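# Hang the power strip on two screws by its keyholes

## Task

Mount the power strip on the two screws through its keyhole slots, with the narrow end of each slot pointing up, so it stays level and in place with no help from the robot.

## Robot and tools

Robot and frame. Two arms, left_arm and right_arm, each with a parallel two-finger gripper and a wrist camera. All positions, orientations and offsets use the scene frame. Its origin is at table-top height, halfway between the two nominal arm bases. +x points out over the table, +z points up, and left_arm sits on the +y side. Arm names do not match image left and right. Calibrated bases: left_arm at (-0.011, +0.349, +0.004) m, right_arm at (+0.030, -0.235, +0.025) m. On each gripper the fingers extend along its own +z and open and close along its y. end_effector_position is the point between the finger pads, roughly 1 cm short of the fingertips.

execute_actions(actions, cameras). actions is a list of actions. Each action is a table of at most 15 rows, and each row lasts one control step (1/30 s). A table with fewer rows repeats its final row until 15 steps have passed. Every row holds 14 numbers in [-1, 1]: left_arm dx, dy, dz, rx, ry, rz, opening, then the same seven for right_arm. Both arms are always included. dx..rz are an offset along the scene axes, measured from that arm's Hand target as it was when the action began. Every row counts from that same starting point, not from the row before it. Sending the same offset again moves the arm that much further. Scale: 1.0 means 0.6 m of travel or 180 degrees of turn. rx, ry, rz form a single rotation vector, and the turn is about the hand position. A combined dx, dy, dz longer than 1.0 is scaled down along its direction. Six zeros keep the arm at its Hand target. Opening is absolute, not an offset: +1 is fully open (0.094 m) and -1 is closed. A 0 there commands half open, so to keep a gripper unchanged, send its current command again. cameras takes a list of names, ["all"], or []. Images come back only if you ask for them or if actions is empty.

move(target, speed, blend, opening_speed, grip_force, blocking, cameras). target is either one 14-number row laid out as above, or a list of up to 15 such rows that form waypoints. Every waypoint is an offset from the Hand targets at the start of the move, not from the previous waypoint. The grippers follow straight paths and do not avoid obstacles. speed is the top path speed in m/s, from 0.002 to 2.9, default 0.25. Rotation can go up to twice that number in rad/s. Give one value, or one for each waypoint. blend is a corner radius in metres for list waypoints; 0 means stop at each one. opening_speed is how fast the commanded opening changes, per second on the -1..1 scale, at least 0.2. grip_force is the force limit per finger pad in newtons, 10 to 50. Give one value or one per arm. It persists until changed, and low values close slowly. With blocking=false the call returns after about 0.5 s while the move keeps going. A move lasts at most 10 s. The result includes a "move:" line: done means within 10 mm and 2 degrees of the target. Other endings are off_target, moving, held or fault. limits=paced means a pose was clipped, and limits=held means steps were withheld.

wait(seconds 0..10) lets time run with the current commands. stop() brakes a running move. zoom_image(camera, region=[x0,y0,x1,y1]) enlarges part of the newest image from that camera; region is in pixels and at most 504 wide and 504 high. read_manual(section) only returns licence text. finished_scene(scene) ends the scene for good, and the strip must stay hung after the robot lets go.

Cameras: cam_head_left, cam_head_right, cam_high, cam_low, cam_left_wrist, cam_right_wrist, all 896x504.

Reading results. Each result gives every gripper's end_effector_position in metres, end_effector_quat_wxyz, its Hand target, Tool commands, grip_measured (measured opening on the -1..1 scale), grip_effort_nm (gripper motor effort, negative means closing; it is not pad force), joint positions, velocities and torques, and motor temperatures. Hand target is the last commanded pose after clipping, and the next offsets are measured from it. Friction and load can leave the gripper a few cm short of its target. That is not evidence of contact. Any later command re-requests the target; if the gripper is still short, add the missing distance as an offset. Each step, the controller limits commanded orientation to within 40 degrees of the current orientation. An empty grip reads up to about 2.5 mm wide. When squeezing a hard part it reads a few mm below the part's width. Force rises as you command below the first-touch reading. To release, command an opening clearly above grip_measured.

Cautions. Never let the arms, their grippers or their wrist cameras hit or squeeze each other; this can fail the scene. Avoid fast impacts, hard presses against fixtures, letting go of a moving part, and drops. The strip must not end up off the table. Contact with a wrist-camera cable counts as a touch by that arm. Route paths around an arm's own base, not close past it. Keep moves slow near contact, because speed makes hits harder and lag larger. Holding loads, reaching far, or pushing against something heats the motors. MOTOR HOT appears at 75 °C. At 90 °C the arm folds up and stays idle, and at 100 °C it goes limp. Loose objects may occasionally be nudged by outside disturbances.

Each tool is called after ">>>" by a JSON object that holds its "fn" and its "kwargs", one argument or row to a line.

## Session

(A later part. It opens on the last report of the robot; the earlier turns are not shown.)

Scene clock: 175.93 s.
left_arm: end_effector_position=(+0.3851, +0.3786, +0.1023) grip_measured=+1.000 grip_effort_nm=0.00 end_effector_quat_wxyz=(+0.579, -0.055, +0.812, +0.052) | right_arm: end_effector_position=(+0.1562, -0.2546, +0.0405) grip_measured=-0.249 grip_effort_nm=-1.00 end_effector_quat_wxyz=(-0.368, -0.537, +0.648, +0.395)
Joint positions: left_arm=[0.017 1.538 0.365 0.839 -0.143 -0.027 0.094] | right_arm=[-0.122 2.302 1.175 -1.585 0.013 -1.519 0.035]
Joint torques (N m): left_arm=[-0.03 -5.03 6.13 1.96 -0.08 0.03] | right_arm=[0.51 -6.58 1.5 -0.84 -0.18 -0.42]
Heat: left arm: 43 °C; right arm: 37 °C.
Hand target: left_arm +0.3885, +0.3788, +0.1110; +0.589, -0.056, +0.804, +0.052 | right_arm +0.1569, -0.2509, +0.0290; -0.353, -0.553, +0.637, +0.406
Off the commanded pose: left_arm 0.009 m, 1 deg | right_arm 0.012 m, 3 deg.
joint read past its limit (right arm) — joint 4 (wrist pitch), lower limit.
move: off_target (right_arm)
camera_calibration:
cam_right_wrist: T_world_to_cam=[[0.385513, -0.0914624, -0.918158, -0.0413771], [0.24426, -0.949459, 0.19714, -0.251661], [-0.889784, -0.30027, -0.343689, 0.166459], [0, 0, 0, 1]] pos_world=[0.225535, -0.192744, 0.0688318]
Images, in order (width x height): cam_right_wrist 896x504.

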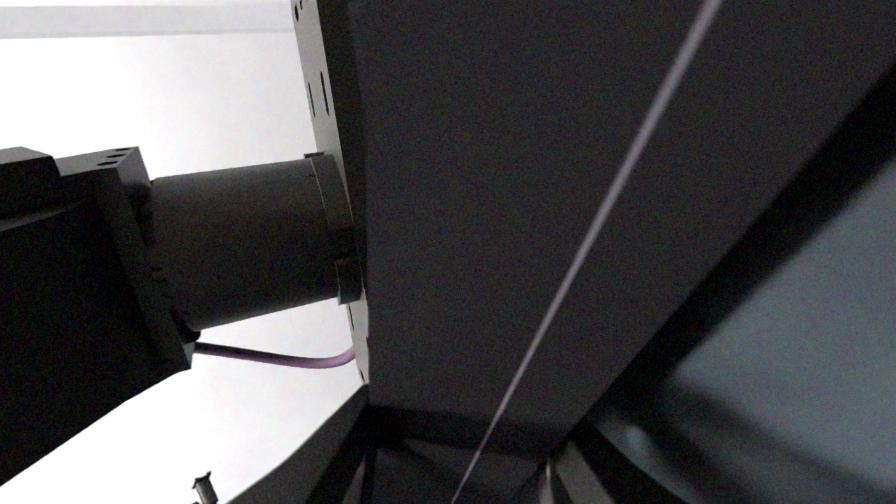

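>>> {"fn": "move", "kwargs": {
  "target": [
    [0,0,0,0,0,0,1,0.0,0.0,0.0333,0,0,0,-0.36],
    [0,0,0,0,0,0,1,-0.0758,-0.1992,0.0417,0,0,-0.2889,-0.36]
  ],
  "speed": 0.22,
  "blend": [0.01,0],
  "cameras": ["cam_right_wrist","cam_high","cam_head_right"]
}}

Scene clock: 180.20 s.
left_arm: end_effector_position=(+0.3851, +0.3786, +0.1023) grip_measured=+1.000 grip_effort_nm=0.00 end_effector_quat_wxyz=(+0.579, -0.055, +0.812, +0.052) | right_arm: end_effector_position=(+0.1076, -0.3663, +0.0442) grip_measured=-0.287 grip_effort_nm=-1.03 end_effector_quat_wxyz=(-0.129, -0.218, +0.854, +0.455)
Joint positions: left_arm=[0.017 1.538 0.365 0.839 -0.143 -0.027 0.094] | right_arm=[-1.024 2.21 1.215 -1.561 0 -1.545 0.033]
Joint torques (N m): left_arm=[-0.02 -5.03 6.16 1.96 -0.08 0.02] | right_arm=[0.2 -12.29 3.36 -1.27 -0.09 -0.22]
Heat: left arm: 43 °C; right arm: 37 °C.
Hand target: left_arm +0.3885, +0.3788, +0.1110; +0.589, -0.056, +0.804, +0.052 | right_arm +0.1114, -0.3705, +0.0541; -0.139, -0.218, +0.815, +0.519
Off the commanded pose: left_arm 0.009 m, 1 deg | right_arm 0.011 m, 9 deg.
joint sent to its limit (right arm) — joint 4 (wrist pitch), lower limit. The joint targets are off in orientation, not in position.
move: off_target (right_arm); blend cut to 0.0098 m at target 1
camera_calibration:
cam_right_wrist: T_world_to_cam=[[0.259094, -0.465229, -0.846423, -0.155923], [-0.614427, -0.755551, 0.227203, -0.184572], [-0.745218, 0.461199, -0.481608, 0.360367], [0, 0, 0, 1]] pos_world=[0.195544, -0.378195, 0.0835142]
Images, in order (width x height): cam_head_right 896x504, cam_high 896x504, cam_right_wrist 896x504.

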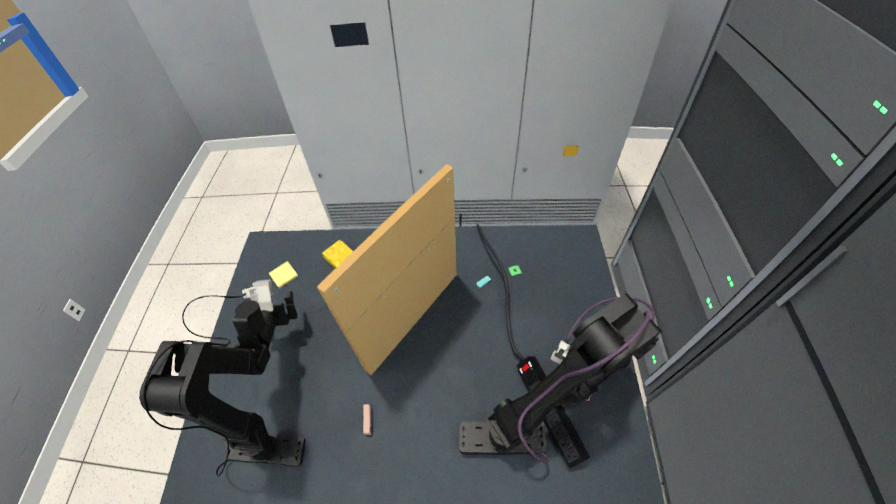

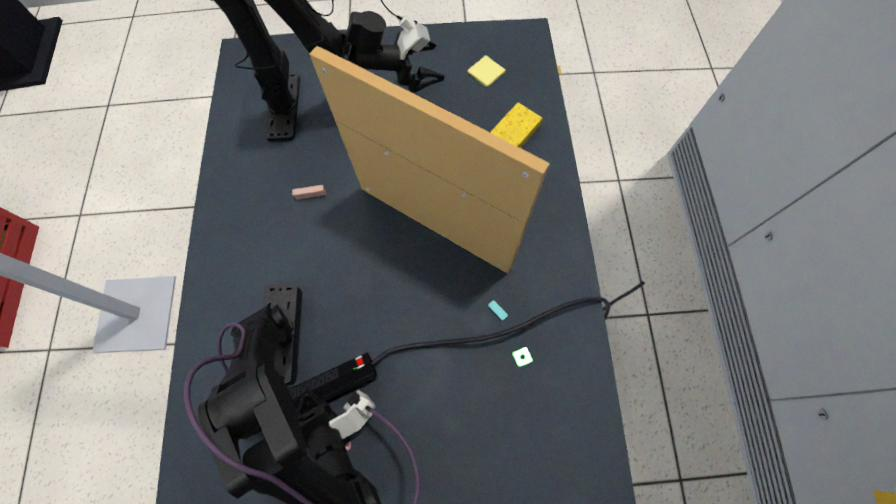

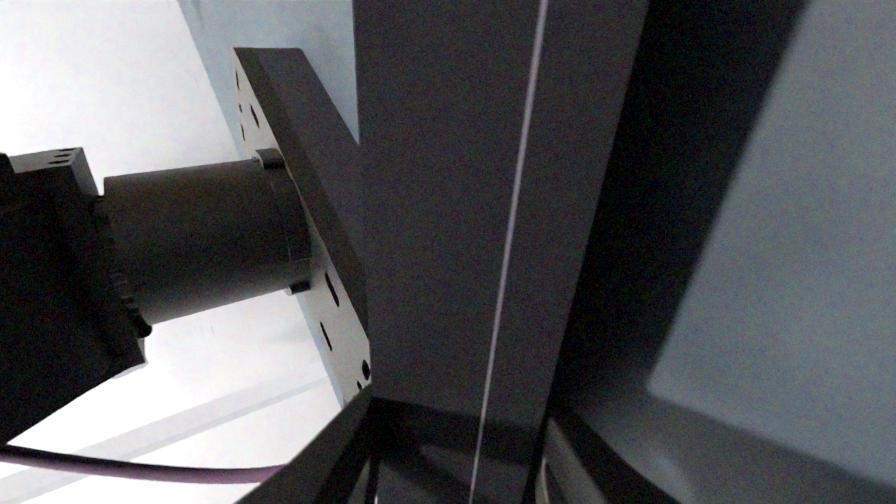

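>>> {"fn": "move", "kwargs": {
  "target": [
    [0,0,0,0,0,0,1,0.0,0.0,-0.0200,0,0,0,-0.36]
  ],
  "speed": 0.06,
  "cameras": []
}}

>>> {"fn": "move", "kwargs": {
  "target": [
    [0,0,0,0,0,0,1,0.0,0.0,-0.0083,0,0,0,-0.36]
  ],
  "speed": 0.06,
  "cameras": ["cam_right_wrist"]
}}

Scene clock: 182.60 s.
left_arm: end_effector_position=(+0.3851, +0.3786, +0.1023) grip_measured=+1.000 grip_effort_nm=0.00 end_effector_quat_wxyz=(+0.579, -0.055, +0.812, +0.052) | right_arm: end_effector_position=(+0.1096, -0.3698, +0.0437) grip_measured=-0.287 grip_effort_nm=-1.03 end_effector_quat_wxyz=(-0.131, -0.217, +0.852, +0.459)
Joint positions: left_arm=[0.017 1.538 0.365 0.839 -0.143 -0.027 0.094] | right_arm=[-1.024 2.232 1.242 -1.576 0 -1.542 0.033]
Joint torques (N m): left_arm=[-0.03 -5.03 6.15 1.96 -0.08 0.03] | right_arm=[-0.01 -7.42 3.55 -1.16 -0.14 -0.16]
Heat: left arm: 43 °C; right arm: 37 °C.
Hand target: left_arm +0.3885, +0.3788, +0.1110; +0.589, -0.056, +0.804, +0.052 | right_arm +0.1114, -0.3705, +0.0421; -0.139, -0.218, +0.815, +0.519
Off the commanded pose: left_arm 0.009 m, 1 deg | right_arm 0.003 m, 8 deg.
joint sent to its limit (right arm) — joint 4 (wrist pitch), lower limit. The joint targets are off in orientation, not in position.
move: off_target (right_arm)
No camera images: "cameras" was empty.

Scene clock: 183.90 s.
left_arm: end_effector_position=(+0.3851, +0.3786, +0.1023) grip_measured=+1.000 grip_effort_nm=0.00 end_effector_quat_wxyz=(+0.579, -0.055, +0.812, +0.052) | right_arm: end_effector_position=(+0.1087, -0.3682, +0.0430) grip_measured=-0.287 grip_effort_nm=-1.03 end_effector_quat_wxyz=(-0.135, -0.215, +0.843, +0.475)
Joint positions: left_arm=[0.017 1.538 0.365 0.839 -0.143 -0.027 0.094] | right_arm=[-1.024 2.263 1.254 -1.594 0 -1.543 0.033]
Joint torques (N m): left_arm=[-0.05 -5.03 6.13 1.96 -0.08 0.03] | right_arm=[0.2 -7.34 3.3 -1 -0.12 -0.19]
Heat: left arm: 43 °C; right arm: 37 °C.
Hand target: left_arm +0.3885, +0.3788, +0.1110; +0.589, -0.056, +0.804, +0.052 | right_arm +0.1115, -0.3705, +0.0372; -0.139, -0.218, +0.815, +0.519
Off the commanded pose: left_arm 0.009 m, 1 deg | right_arm 0.007 m, 6 deg.
joint read past its limit (right arm) — joint 4 (wrist pitch), lower limit.
joint sent to its limit (right arm) — joint 4 (wrist pitch), lower limit. The joint targets are off in orientation, not in position.
move: off_target (right_arm)
camera_calibration:
cam_right_wrist: T_world_to_cam=[[0.237601, -0.430723, -0.870646, -0.142084], [-0.609491, -0.764021, 0.211642, -0.188027], [-0.75635, 0.480365, -0.444054, 0.368155], [0, 0, 0, 1]] pos_world=[0.197612, -0.381704, 0.0795705]
Images, in order (width x height): cam_right_wrist 896x504.

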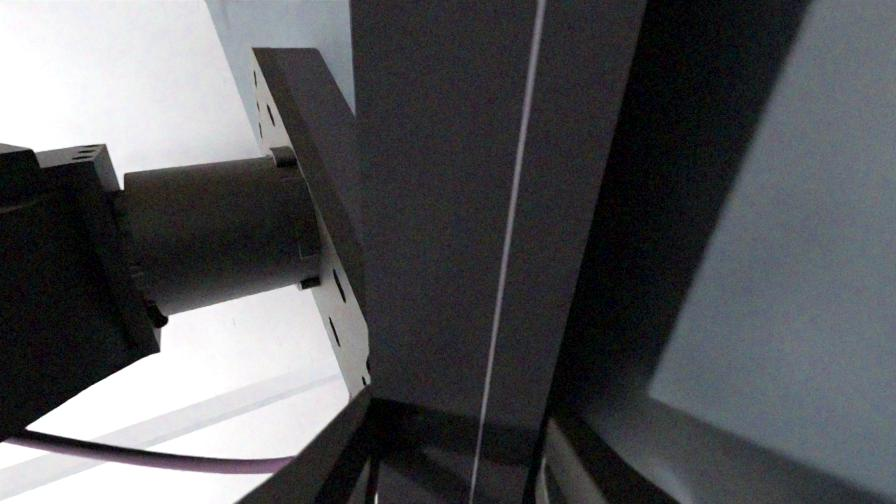

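>>> {"fn": "move", "kwargs": {
  "target": [
    [0,0,0,0,0,0,1,0.0,0.0,-0.0167,0,0,0,-0.36]
  ],
  "speed": 0.06,
  "cameras": ["cam_right_wrist"]
}}

Scene clock: 186.37 s.
left_arm: end_effector_position=(+0.3851, +0.3786, +0.1023) grip_measured=+1.000 grip_effort_nm=0.00 end_effector_quat_wxyz=(+0.579, -0.055, +0.812, +0.052) | right_arm: end_effector_position=(+0.1073, -0.3659, +0.0414) grip_measured=-0.287 grip_effort_nm=-1.03 end_effector_quat_wxyz=(-0.141, -0.213, +0.828, +0.499)
Joint positions: left_arm=[0.017 1.538 0.365 0.839 -0.143 -0.027 0.094] | right_arm=[-1.024 2.313 1.273 -1.62 0 -1.546 0.033]
Joint torques (N m): left_arm=[-0.02 -5.04 6.15 1.96 -0.08 0.03] | right_arm=[0.1 -6.17 3.43 -0.81 -0.08 -0.18]
Heat: left arm: 43 °C; right arm: 37 °C.
Hand target: left_arm +0.3885, +0.3788, +0.1110; +0.589, -0.056, +0.804, +0.052 | right_arm +0.1114, -0.3704, +0.0271; -0.139, -0.218, +0.814, +0.519
Off the commanded pose: left_arm 0.009 m, 1 deg | right_arm 0.015 m, 3 deg.
joint read past its limit (right arm) — joint 4 (wrist pitch), lower limit.
joint sent to its limit (right arm) — joint 4 (wrist pitch), lower limit. The joint targets are off in orientation, not in position.
move: off_target (right_arm)
camera_calibration:
cam_right_wrist: T_world_to_cam=[[0.21427, -0.385339, -0.897553, -0.121987], [-0.603062, -0.775036, 0.188772, -0.190552], [-0.768378, 0.500832, -0.39845, 0.372297], [0, 0, 0, 1]] pos_world=[0.197288, -0.38115, 0.0748225]
Images, in order (width x height): cam_right_wrist 896x504.

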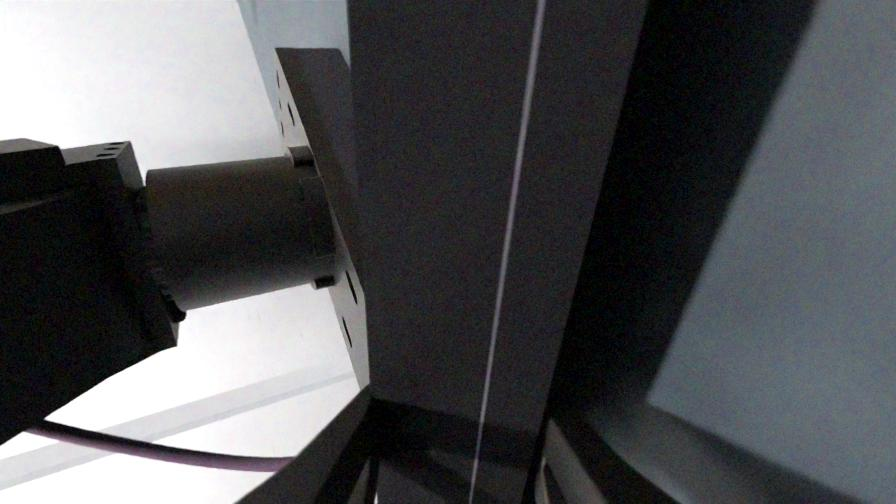

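>>> {"fn": "move", "kwargs": {
  "target": [
    [0,0,0,0,0,0,1,0.0050,-0.0083,-0.0100,0,0,0,-0.36]
  ],
  "speed": 0.06,
  "cameras": []
}}

Scene clock: 188.90 s.
left_arm: end_effector_position=(+0.3851, +0.3786, +0.1023) grip_measured=+1.000 grip_effort_nm=0.00 end_effector_quat_wxyz=(+0.579, -0.055, +0.812, +0.052) | right_arm: end_effector_position=(+0.1097, -0.3703, +0.0402) grip_measured=-0.303 grip_effort_nm=-1.00 end_effector_quat_wxyz=(-0.140, -0.213, +0.832, +0.493)
Joint positions: left_arm=[0.017 1.538 0.365 0.839 -0.143 -0.027 0.094] | right_arm=[-1.024 2.317 1.291 -1.621 0.001 -1.545 0.033]
Joint torques (N m): left_arm=[-0.03 -5.03 6.13 1.97 -0.08 0.03] | right_arm=[0.01 -4.11 4.75 -0.83 -0.14 -0.21]
Heat: left arm: 43 °C; right arm: 37 °C.
Hand target: left_arm +0.3885, +0.3788, +0.1110; +0.589, -0.056, +0.804, +0.052 | right_arm +0.1144, -0.3755, +0.0211; -0.139, -0.218, +0.815, +0.519
Off the commanded pose: left_arm 0.009 m, 1 deg | right_arm 0.020 m, 4 deg.
joint read past its limit (right arm) — joint 4 (wrist pitch), lower limit.
joint sent to its limit (right arm) — joint 4 (wrist pitch), lower limit. The joint targets are off in orientation, not in position.
move: off_target (right_arm)
No camera images: "cameras" was empty.

>>> {"fn": "move", "kwargs": {
  "target": [
    [0,0,0,0,0,0,1,0.0,0.0,0.0,0,0,0,-0.08]
  ],
  "opening_speed": 0.4,
  "cameras": ["cam_right_wrist"]
}}

Scene clock: 190.73 s.
left_arm: end_effector_position=(+0.3851, +0.3786, +0.1023) grip_measured=+1.000 grip_effort_nm=0.00 end_effector_quat_wxyz=(+0.579, -0.055, +0.812, +0.052) | right_arm: end_effector_position=(+0.1107, -0.3720, +0.0293) grip_measured=-0.082 grip_effort_nm=0.10 end_effector_quat_wxyz=(-0.140, -0.216, +0.827, +0.499)
Joint positions: left_arm=[0.017 1.538 0.365 0.839 -0.143 -0.027 0.094] | right_arm=[-1.024 2.365 1.309 -1.605 0.001 -1.553 0.043]
Joint torques (N m): left_arm=[-0.02 -5.03 6.15 1.96 -0.09 0.03] | right_arm=[0.2 -8.12 3.21 -0.94 -0.07 -0.1]
Heat: left arm: 43 °C; right arm: 37 °C.
Hand target: left_arm +0.3885, +0.3788, +0.1110; +0.589, -0.056, +0.804, +0.052 | right_arm +0.1144, -0.3754, +0.0211; -0.139, -0.218, +0.815, +0.519
Off the commanded pose: left_arm 0.009 m, 1 deg | right_arm 0.010 m, 3 deg.
joint read past its limit (right arm) — joint 4 (wrist pitch), lower limit.
joint sent to its limit (right arm) — joint 4 (wrist pitch), lower limit. The joint targets are off in orientation, not in position.
move: off_target (right_arm)
camera_calibration:
cam_right_wrist: T_world_to_cam=[[0.220055, -0.381611, -0.897747, -0.135062], [-0.600986, -0.77794, 0.183371, -0.192086], [-0.76837, 0.499181, -0.400532, 0.372601], [0, 0, 0, 1]] pos_world=[0.200576, -0.386968, 0.0632097]
Images, in order (width x height): cam_right_wrist 896x504.

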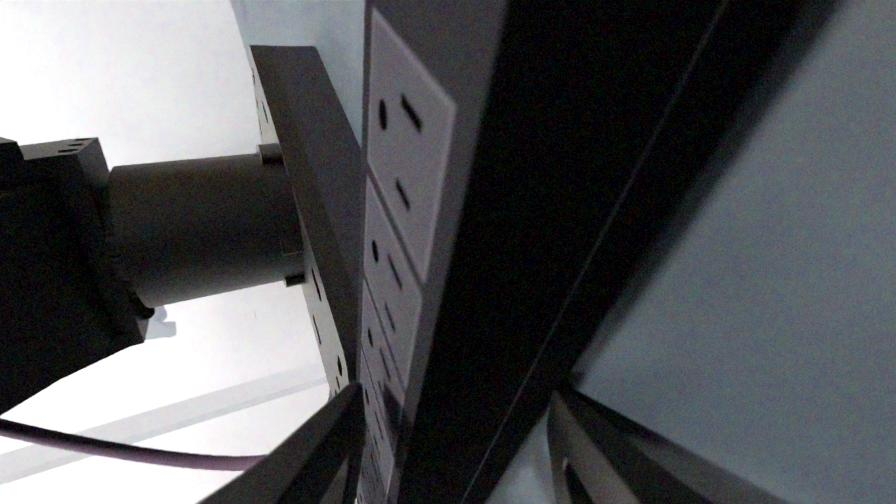

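>>> {"fn": "move", "kwargs": {
  "target": [
    [0,0,0,0,0,0,1,0.0073,-0.0127,0.0117,0,0,0,0.0],
    [0,0,0,0,0,0,1,0.0440,-0.0762,0.0500,0,0,0,0.0]
  ],
  "speed": 0.06,
  "blend": [0.008,0],
  "cameras": ["cam_right_wrist","cam_high"]
}}

Scene clock: 194.10 s.
left_arm: end_effector_position=(+0.3851, +0.3786, +0.1023) grip_measured=+1.000 grip_effort_nm=0.00 end_effector_quat_wxyz=(+0.579, -0.055, +0.812, +0.052) | right_arm: end_effector_position=(+0.1343, -0.4126, +0.0449) grip_measured=-0.002 grip_effort_nm=0.09 end_effector_quat_wxyz=(-0.111, -0.230, +0.882, +0.396)
Joint positions: left_arm=[0.017 1.538 0.365 0.839 -0.143 -0.027 0.094] | right_arm=[-1.024 2.241 1.413 -1.591 0.001 -1.554 0.047]
Joint torques (N m): left_arm=[-0.02 -5.01 6.13 1.97 -0.09 0.03] | right_arm=[0.2 -13.07 4.63 -0.82 -0.12 -0.06]
Heat: left arm: 43 °C; right arm: 37 °C.
Hand target: left_arm +0.3885, +0.3788, +0.1110; +0.589, -0.056, +0.804, +0.052 | right_arm +0.1409, -0.4212, +0.0511; -0.139, -0.218, +0.815, +0.519
Off the commanded pose: left_arm 0.009 m, 1 deg | right_arm 0.012 m, 16 deg.
joint read past its limit (right arm) — joint 4 (wrist pitch), lower limit.
joint sent to its limit (right arm) — joint 4 (wrist pitch), lower limit. The joint targets are off in orientation, not in position.
move: off_target (right_arm)
camera_calibration:
cam_right_wrist: T_world_to_cam=[[0.322537, -0.556237, -0.765879, -0.233514], [-0.628349, -0.73095, 0.26625, -0.192992], [-0.707917, 0.395364, -0.58527, 0.374476], [0, 0, 0, 1]] pos_world=[0.219149, -0.41901, 0.0917102]
Images, in order (width x height): cam_high 896x504, cam_right_wrist 896x504.

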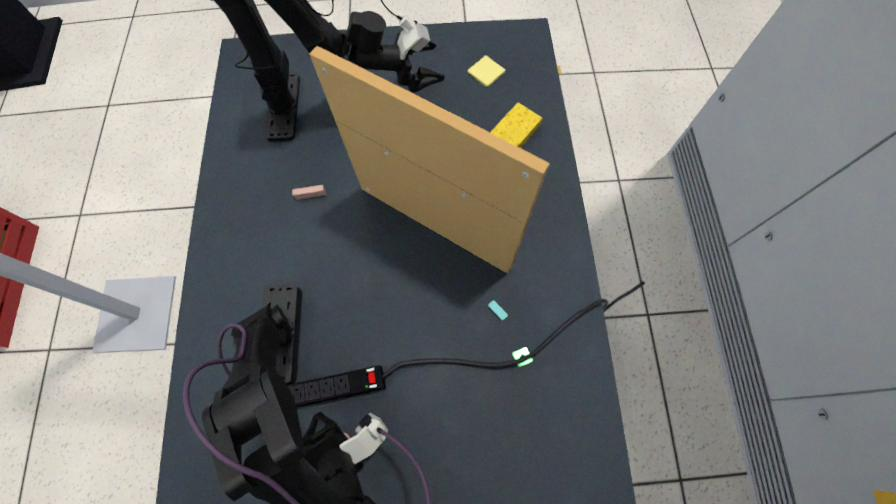

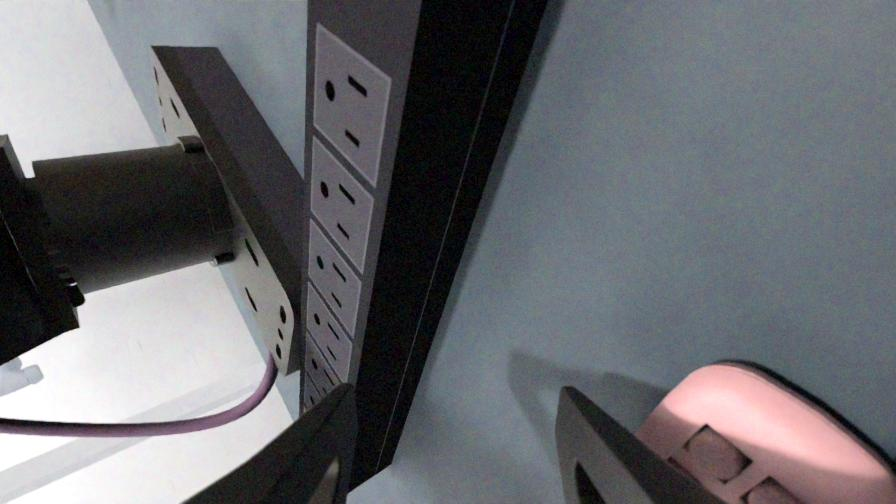

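>>> {"fn": "move", "kwargs": {
  "target": [
    [0,0,0,0,0,0,1,0.0152,-0.0263,0.115,0,0,0,0.3],
    [0,0,0,0,0,0,1,-0.0348,0.0687,0.2317,-0.3834,0.1027,-0.4404,1]
  ],
  "speed": [0.2,0.3],
  "blend": [0.02,0],
  "cameras": ["cam_right_wrist","cam_high","cam_head_right"]
}}

Scene clock: 207.73 s.
left_arm: end_effector_position=(+0.3851, +0.3786, +0.1023) grip_measured=+1.000 grip_effort_nm=0.00 end_effector_quat_wxyz=(+0.579, -0.055, +0.812, +0.052) | right_arm: end_effector_position=(+0.1199, -0.3785, +0.1906) grip_measured=+0.998 grip_effort_nm=0.08 end_effector_quat_wxyz=(-0.007, +0.500, +0.866, +0.009)
Joint positions: left_arm=[0.017 1.538 0.365 0.839 -0.143 -0.027 0.094] | right_arm=[-1.007 1.212 1.173 -1.552 -0.009 0.021 0.094]
Joint torques (N m): left_arm=[-0.02 -5.03 6.13 1.96 -0.08 0.03] | right_arm=[0.44 -3.73 4.52 0.66 0.07 0.08]
Heat: left arm: 43 °C; right arm: 37 °C.
Hand target: left_arm +0.3885, +0.3788, +0.1110; +0.589, -0.056, +0.804, +0.052 | right_arm +0.1200, -0.3800, +0.1901; +0.000, +0.500, +0.866, +0.000
Off the commanded pose: left_arm 0.009 m, 1 deg | right_arm 0.002 m, 1 deg.
move: done
camera_calibration:
cam_right_wrist: T_world_to_cam=[[-0.858138, -0.512328, -0.0334466, -0.0797731], [-0.474841, 0.767199, 0.431198, 0.301297], [-0.195254, 0.385909, -0.901637, 0.431281], [0, 0, 0, 1]] pos_world=[0.158821, -0.43846, 0.256272]
Images, in order (width x height): cam_head_right 896x504, cam_high 896x504, cam_right_wrist 896x504.

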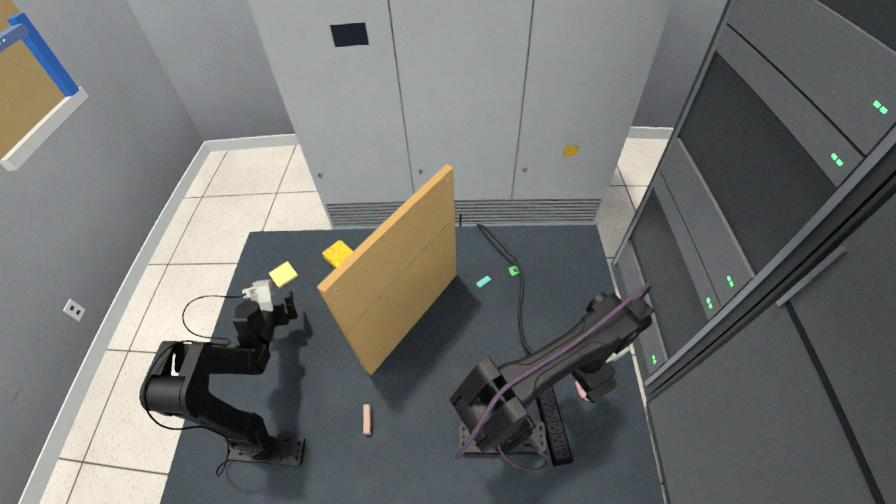

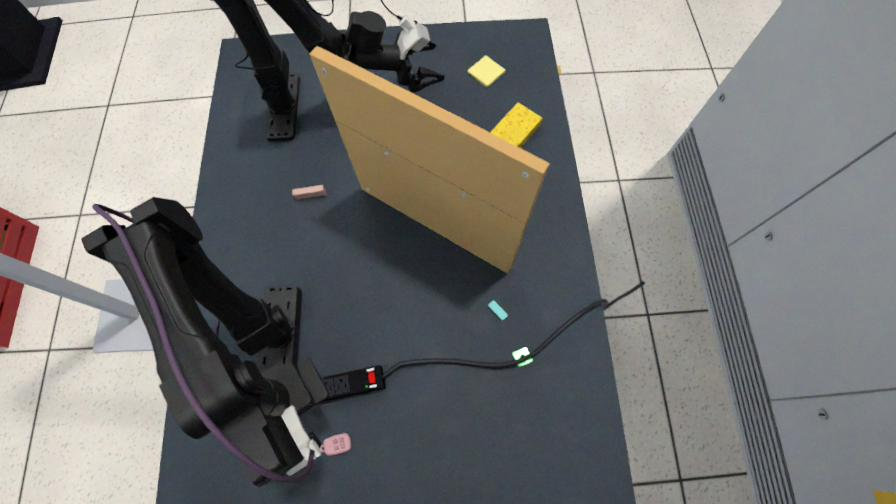

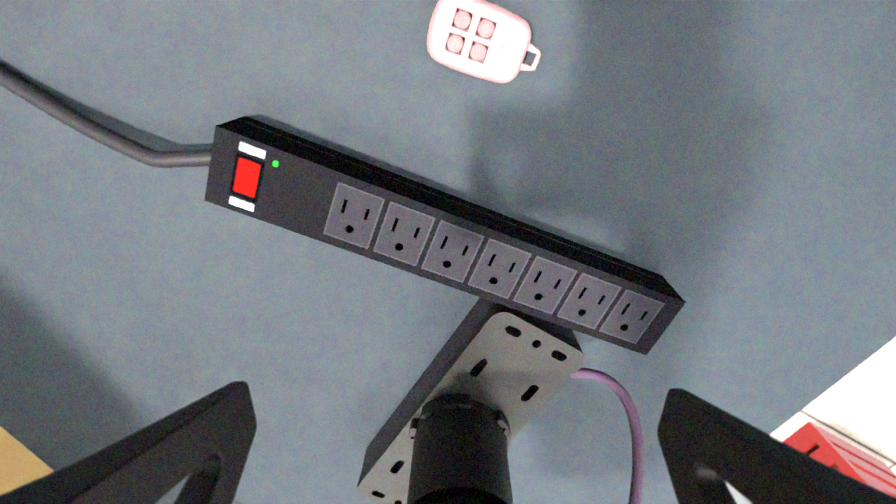

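>>> {"fn": "move", "kwargs": {
  "target": [
    [0,0,0,0,0,0,1,-0.0267,0.065,-0.1335,0,0,-0.6128,0.5]
  ],
  "speed": 0.35,
  "cameras": ["cam_right_wrist","cam_high"]
}}

Scene clock: 216.47 s.
left_arm: end_effector_position=(+0.3851, +0.3786, +0.1023) grip_measured=+1.000 grip_effort_nm=0.00 end_effector_quat_wxyz=(+0.579, -0.055, +0.812, +0.052) | right_arm: end_effector_position=(+0.1050, -0.3409, +0.1113) grip_measured=+0.502 grip_effort_nm=-0.09 end_effector_quat_wxyz=(-0.007, +0.996, +0.086, +0.002)
Joint positions: left_arm=[0.017 1.538 0.365 0.839 -0.143 -0.027 0.094] | right_arm=[-0.955 1.012 0.75 -1.319 -0.01 1.994 0.071]
Joint torques (N m): left_arm=[-0.02 -5.01 6.15 1.96 -0.09 0.03] | right_arm=[0.54 -2.19 4.36 0.59 0.05 0.1]
Heat: left arm: 43 °C; right arm: 37 °C.
Hand target: left_arm +0.3885, +0.3788, +0.1110; +0.589, -0.056, +0.804, +0.052 | right_arm +0.1040, -0.3410, +0.1101; +0.000, +0.996, +0.084, +0.000
Off the commanded pose: left_arm 0.009 m, 1 deg | right_arm 0.002 m, 1 deg.
move: done
camera_calibration:
cam_right_wrist: T_world_to_cam=[[-0.186579, 0.98238, -0.0108447, 0.36058], [0.89192, 0.174006, 0.417374, -0.0446372], [0.411907, 0.0682007, -0.90867, 0.171163], [0, 0, 0, 1]] pos_world=[0.0365863, -0.358133, 0.178071]
Images, in order (width x height): cam_high 896x504, cam_right_wrist 896x504.

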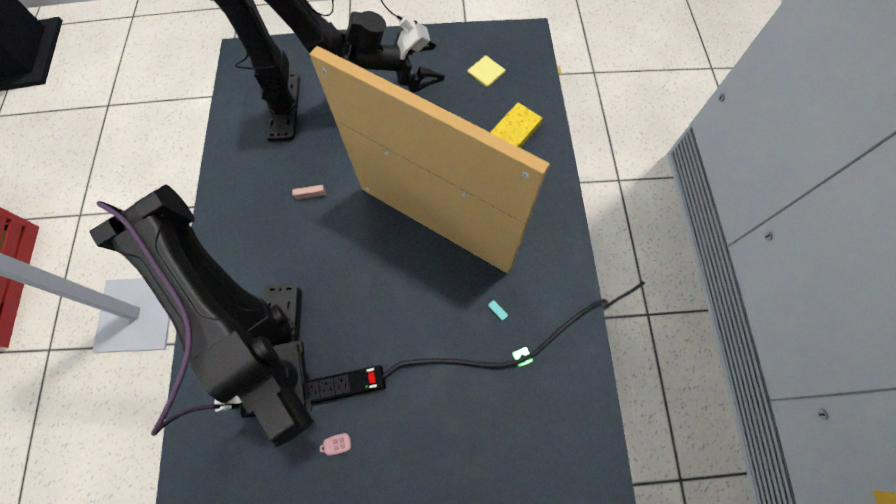

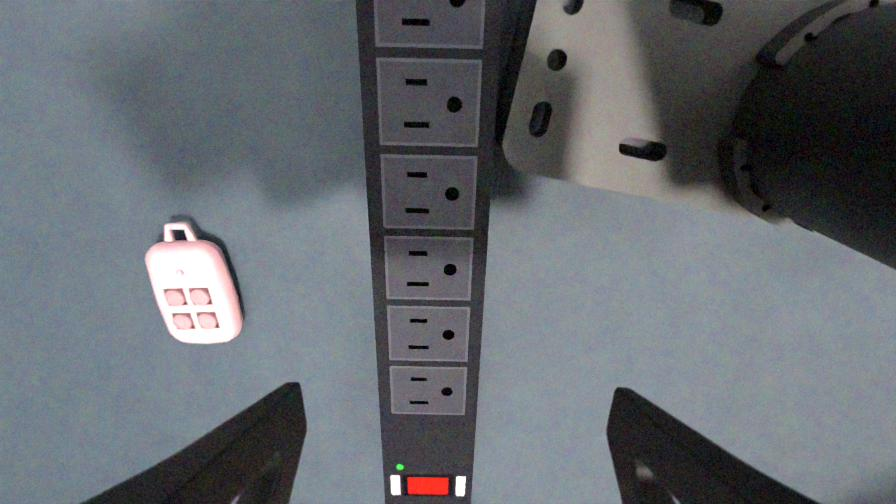

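>>> {"fn": "move", "kwargs": {
  "target": [
    [0,0,0,0,0,0,1,0.003,-0.018,-0.07,0,0,0,0.5],
    [0,0,0,0,0,0,1,0.003,-0.018,-0.1468,0,0,0,0.5]
  ],
  "speed": [0.2,0.12],
  "blend": [0.01,0],
  "cameras": ["cam_right_wrist"]
}}

Scene clock: 221.47 s.
left_arm: end_effector_position=(+0.3851, +0.3786, +0.1023) grip_measured=+1.000 grip_effort_nm=0.00 end_effector_quat_wxyz=(+0.579, -0.055, +0.812, +0.052) | right_arm: end_effector_position=(+0.1091, -0.3522, +0.0252) grip_measured=+0.502 grip_effort_nm=-0.09 end_effector_quat_wxyz=(+0.001, +0.996, +0.086, +0.006)
Joint positions: left_arm=[0.017 1.538 0.365 0.839 -0.143 -0.027 0.094] | right_arm=[-0.976 1.147 0.463 -0.878 -0.01 1.974 0.071]
Joint torques (N m): left_arm=[-0.02 -5.03 6.15 1.96 -0.08 0.03] | right_arm=[-0.47 -1.02 4.18 0.65 0.07 -0.06]
Motor temperatures (°C): left_arm=[26 30 43 39 27 27 26] | right_arm=[28 32 37 34 26 25 24]
Heat: left arm: 43 °C; right arm: 37 °C.
Hand target: left_arm +0.3885, +0.3788, +0.1110; +0.589, -0.056, +0.804, +0.052 | right_arm +0.1057, -0.3517, +0.0219; +0.000, +0.996, +0.085, +0.000
Off the commanded pose: left_arm 0.009 m, 1 deg | right_arm 0.005 m, 1 deg.
move: done
camera_calibration:
cam_right_wrist: T_world_to_cam=[[-0.186054, 0.982141, -0.0279719, 0.371862], [0.88768, 0.180227, 0.423725, -0.00792236], [0.4212, 0.0540057, -0.905359, 0.0857988], [0, 0, 0, 1]] pos_world=[0.0400804, -0.368426, 0.0914373]
Images, in order (width x height): cam_right_wrist 896x504.

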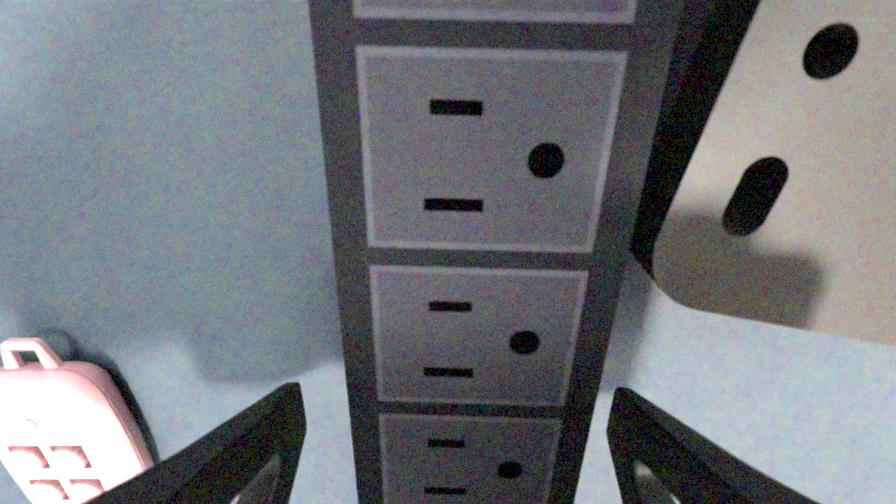

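>>> {"fn": "move", "kwargs": {
  "target": [
    [0,0,0,0,0,0,1,0.0,0.0,-0.0117,0,0,0,0.5]
  ],
  "speed": 0.06,
  "cameras": []
}}

Scene clock: 223.03 s.
left_arm: end_effector_position=(+0.3851, +0.3786, +0.1023) grip_measured=+1.000 grip_effort_nm=0.00 end_effector_quat_wxyz=(+0.579, -0.055, +0.812, +0.052) | right_arm: end_effector_position=(+0.1092, -0.3523, +0.0181) grip_measured=+0.502 grip_effort_nm=-0.09 end_effector_quat_wxyz=(+0.001, +0.996, +0.086, +0.006)
Joint positions: left_arm=[0.017 1.538 0.365 0.839 -0.143 -0.027 0.094] | right_arm=[-0.976 1.167 0.442 -0.838 -0.01 1.974 0.071]
Joint torques (N m): left_arm=[-0.03 -5.04 6.13 1.96 -0.08 0.03] | right_arm=[-0.68 -1.22 4.11 0.67 0.01 0]
Heat: left arm: 43 °C; right arm: 37 °C.
Hand target: left_arm +0.3885, +0.3788, +0.1110; +0.589, -0.056, +0.804, +0.052 | right_arm +0.1058, -0.3518, +0.0149; +0.000, +0.996, +0.085, +0.000
Off the commanded pose: left_arm 0.009 m, 1 deg | right_arm 0.005 m, 1 deg.
move: done
No camera images: "cameras" was empty.

>>> {"fn": "move", "kwargs": {
  "target": [
    [0,0,0,0,0,0,1,0.0,0.0,0.0,0,0,0,-0.22]
  ],
  "opening_speed": 0.6,
  "cameras": ["cam_right_wrist"]
}}

Scene clock: 224.97 s.
left_arm: end_effector_position=(+0.3851, +0.3786, +0.1023) grip_measured=+1.000 grip_effort_nm=0.00 end_effector_quat_wxyz=(+0.579, -0.055, +0.812, +0.052) | right_arm: end_effector_position=(+0.1093, -0.3525, +0.0181) grip_measured=-0.099 grip_effort_nm=-1.02 end_effector_quat_wxyz=(+0.002, +0.996, +0.086, +0.007)
Joint positions: left_arm=[0.017 1.538 0.365 0.839 -0.143 -0.027 0.094] | right_arm=[-0.976 1.167 0.442 -0.837 -0.01 1.973 0.042]
Joint torques (N m): left_arm=[-0.03 -5.01 6.13 1.96 -0.08 0.03] | right_arm=[-0.44 -1.2 3.96 0.66 0.07 -0.02]
Heat: left arm: 43 °C; right arm: 37 °C.
Hand target: left_arm +0.3885, +0.3788, +0.1110; +0.589, -0.056, +0.804, +0.052 | right_arm +0.1058, -0.3518, +0.0149; +0.000, +0.996, +0.085, +0.000
Off the commanded pose: left_arm 0.009 m, 1 deg | right_arm 0.005 m, 1 deg.
move: done
camera_calibration:
cam_right_wrist: T_world_to_cam=[[-0.186405, 0.982055, -0.0286597, 0.37192], [0.887426, 0.180817, 0.424006, -0.00480693], [0.421579, 0.0536035, -0.905206, 0.0792557], [0, 0, 0, 1]] pos_world=[0.040181, -0.368625, 0.08444]
Images, in order (width x height): cam_right_wrist 896x504.

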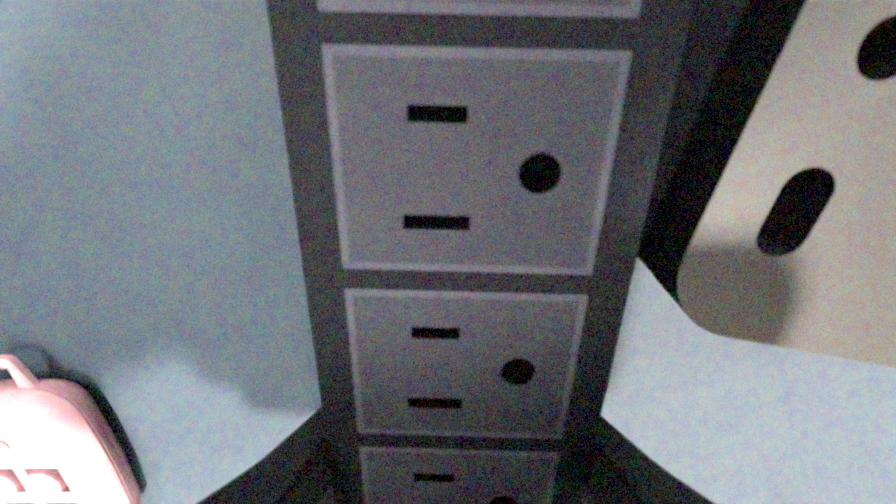

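>>> {"fn": "move", "kwargs": {
  "target": [
    [0,0,0,0,0,0,1,0.0,0.0,0.2,0,0,0,-0.22]
  ],
  "speed": 0.2,
  "cameras": ["cam_right_wrist","cam_high"]
}}

Scene clock: 229.53 s.
left_arm: end_effector_position=(+0.3851, +0.3786, +0.1023) grip_measured=+1.000 grip_effort_nm=0.01 end_effector_quat_wxyz=(+0.579, -0.055, +0.812, +0.052) | right_arm: end_effector_position=(+0.1076, -0.3496, +0.1246) grip_measured=-0.099 grip_effort_nm=-1.03 end_effector_quat_wxyz=(-0.012, +0.996, +0.086, +0.000)
Joint positions: left_arm=[0.017 1.538 0.365 0.839 -0.143 -0.027 0.094] | right_arm=[-0.976 1.062 0.826 -1.356 -0.011 1.973 0.042]
Joint torques (N m): left_arm=[-0.02 -5.03 6.15 1.97 -0.08 0.03] | right_arm=[-0.51 -2.96 8.02 0.19 0.08 -0.03]
Heat: left arm: 43 °C; right arm: 38 °C.
Hand target: left_arm +0.3885, +0.3788, +0.1110; +0.589, -0.056, +0.804, +0.052 | right_arm +0.1058, -0.3517, +0.1349; +0.000, +0.996, +0.085, +0.000
Off the commanded pose: left_arm 0.009 m, 1 deg | right_arm 0.011 m, 1 deg.
move: off_target (right_arm)
camera_calibration:
cam_right_wrist: T_world_to_cam=[[-0.186636, 0.982429, -0.000565045, 0.368558], [0.894161, 0.170106, 0.414174, -0.0521173], [0.406993, 0.0767946, -0.910197, 0.186486], [0, 0, 0, 1]] pos_world=[0.0394889, -0.367538, 0.191533]
Images, in order (width x height): cam_high 896x504, cam_right_wrist 896x504.

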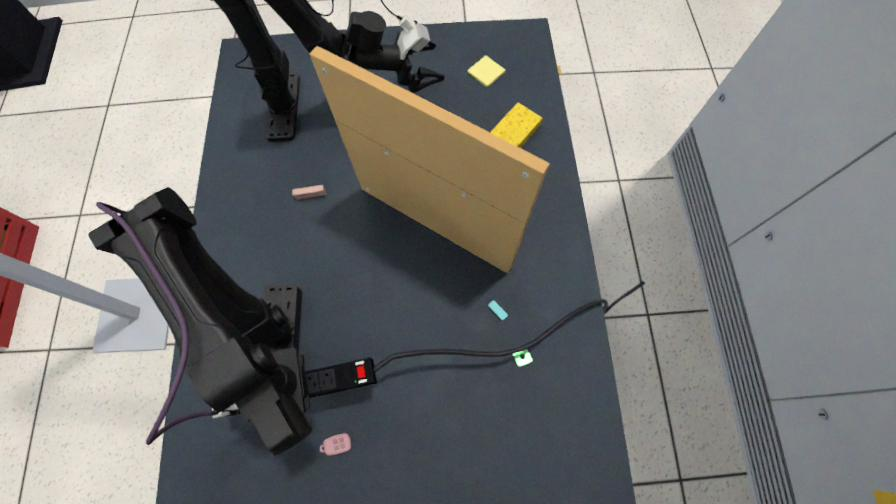

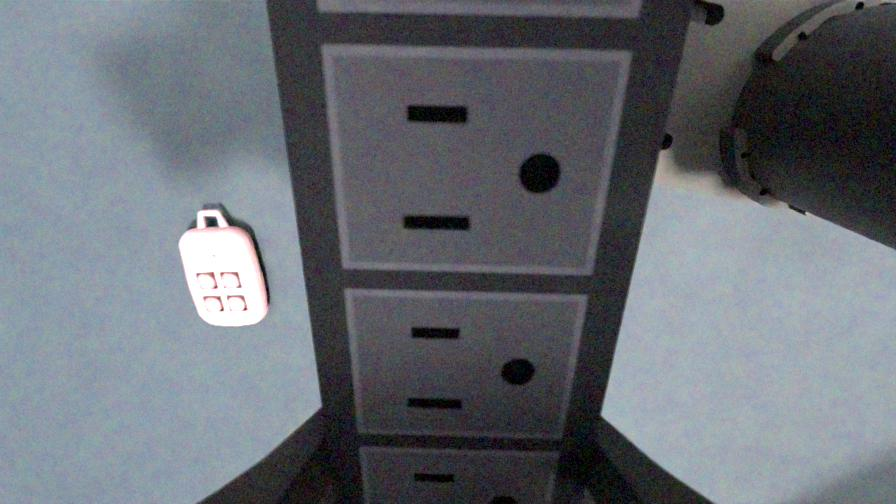

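>>> {"fn": "wait", "kwargs": {
  "seconds": 0,
  "cameras": ["cam_high","cam_head_right","cam_head_left"]
}}

>>> {"fn": "zoom_image", "kwargs": {
  "camera": "cam_high",
  "region": [371, 141, 401, 165]
}}

>>> {"fn": "zoom_image", "kwargs": {
  "camera": "cam_high",
  "region": [448, 182, 478, 206]
}}

>>> {"fn": "zoom_image", "kwargs": {
  "camera": "cam_head_right",
  "region": [370, 285, 400, 309]
}}

>>> {"fn": "zoom_image", "kwargs": {
  "camera": "cam_head_right",
  "region": [413, 238, 443, 262]
}}

>>> {"fn": "zoom_image", "kwargs": {
  "camera": "cam_head_left",
  "region": [367, 287, 397, 311]
}}

>>> {"fn": "zoom_image", "kwargs": {
  "camera": "cam_head_left",
  "region": [403, 238, 433, 262]
}}

Scene clock: 233.67 s.
left_arm: end_effector_position=(+0.3851, +0.3786, +0.1023) grip_measured=+1.000 grip_effort_nm=0.00 end_effector_quat_wxyz=(+0.579, -0.055, +0.812, +0.052) | right_arm: end_effector_position=(+0.1075, -0.3495, +0.1246) grip_measured=-0.099 grip_effort_nm=-1.03 end_effector_quat_wxyz=(-0.012, +0.996, +0.086, +0.000)
Joint positions: left_arm=[0.017 1.538 0.365 0.839 -0.143 -0.027 0.094] | right_arm=[-0.976 1.062 0.826 -1.356 -0.011 1.973 0.042]
Joint torques (N m): left_arm=[-0.03 -5.03 6.15 1.97 -0.08 0.03] | right_arm=[-0.39 -3.03 8.1 0.26 0.07 -0.03]
Heat: left arm: 43 °C; right arm: 38 °C.
Hand target: left_arm +0.3885, +0.3788, +0.1110; +0.589, -0.056, +0.804, +0.052 | right_arm +0.1057, -0.3517, +0.1349; +0.000, +0.996, +0.085, +0.000
Tool commands: left_gripper/opening=+1.0 right_gripper/opening=-0.22
Off the commanded pose: left_arm 0.009 m, 1 deg | right_arm 0.011 m, 1 deg.
Images, in order (width x height): cam_head_left 896x504, cam_head_right 896x504, cam_high 896x504.

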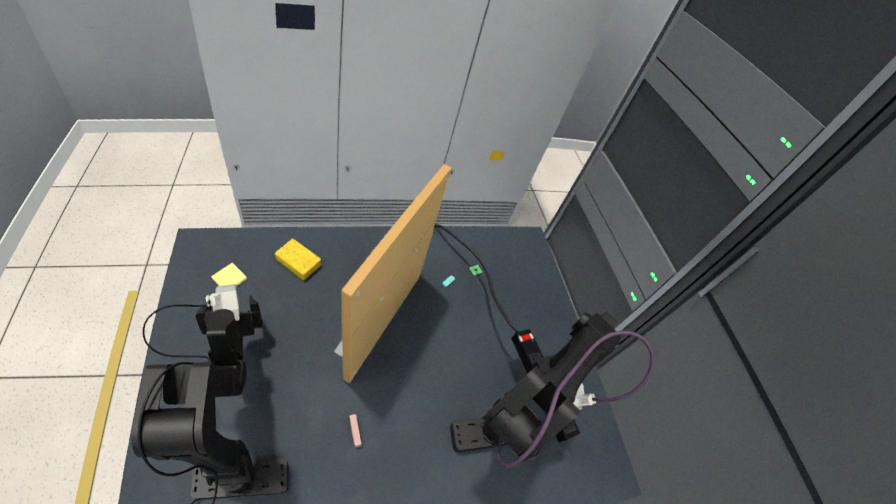

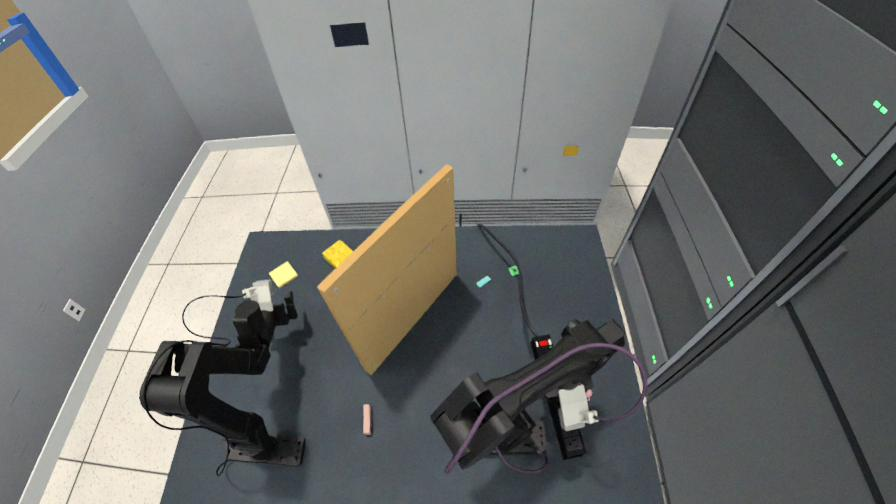

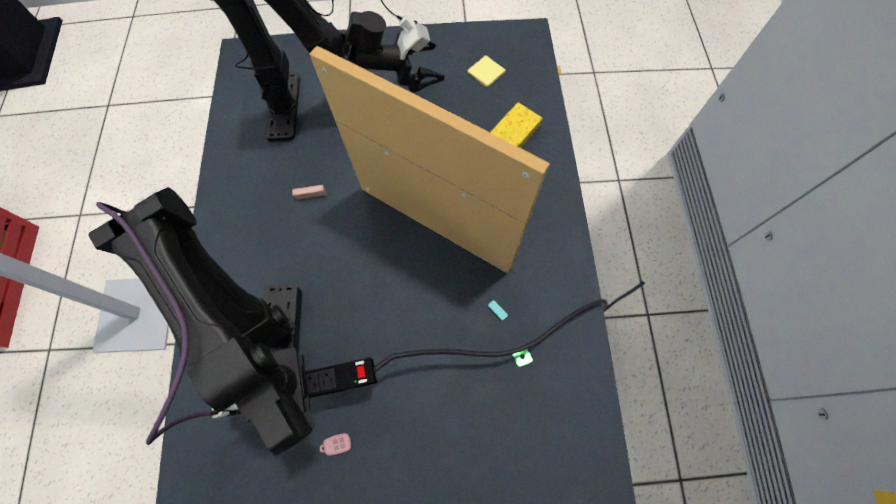

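Scaled by 16.800 from the camera's 896x504 image, which has a finer 1280x720 frame.

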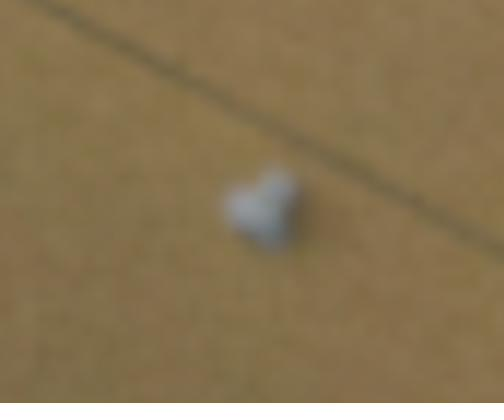

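Scaled by 16.800 from the camera's 896x504 image, which has a finer 1280x720 frame.

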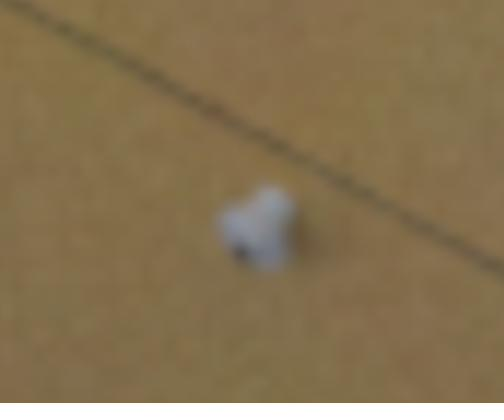

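Scaled by 16.800 from the camera's 896x504 image, which has a finer 1280x720 frame.

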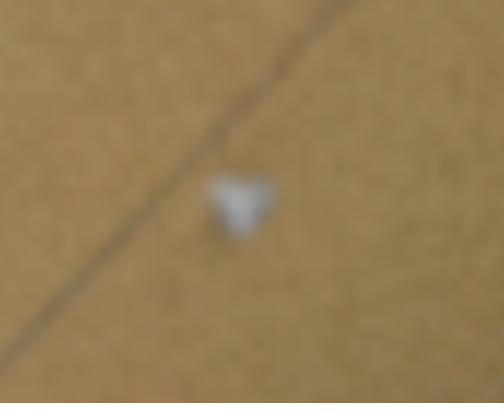

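Scaled by 16.800 from the camera's 896x504 image, which has a finer 1280x720 frame.

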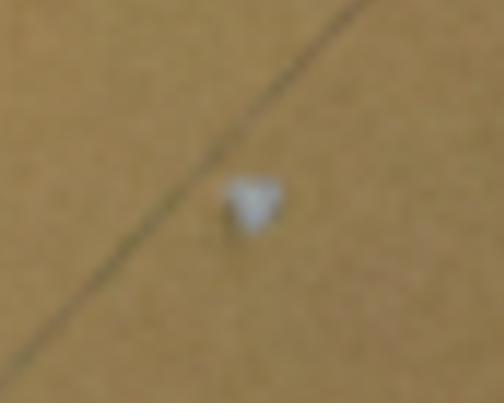

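Scaled by 16.800 from the camera's 896x504 image, which has a finer 1280x720 frame.

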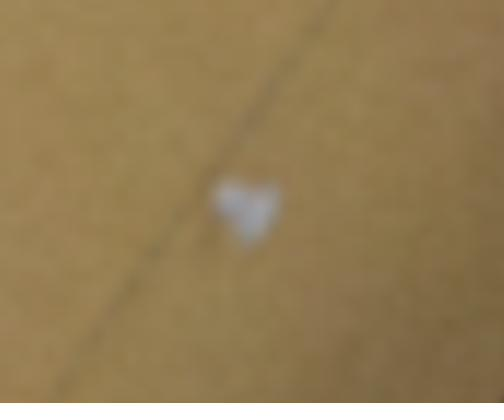

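Scaled by 16.800 from the camera's 896x504 image, which has a finer 1280x720 frame.

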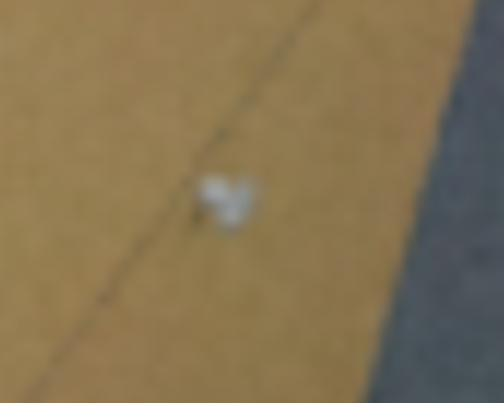

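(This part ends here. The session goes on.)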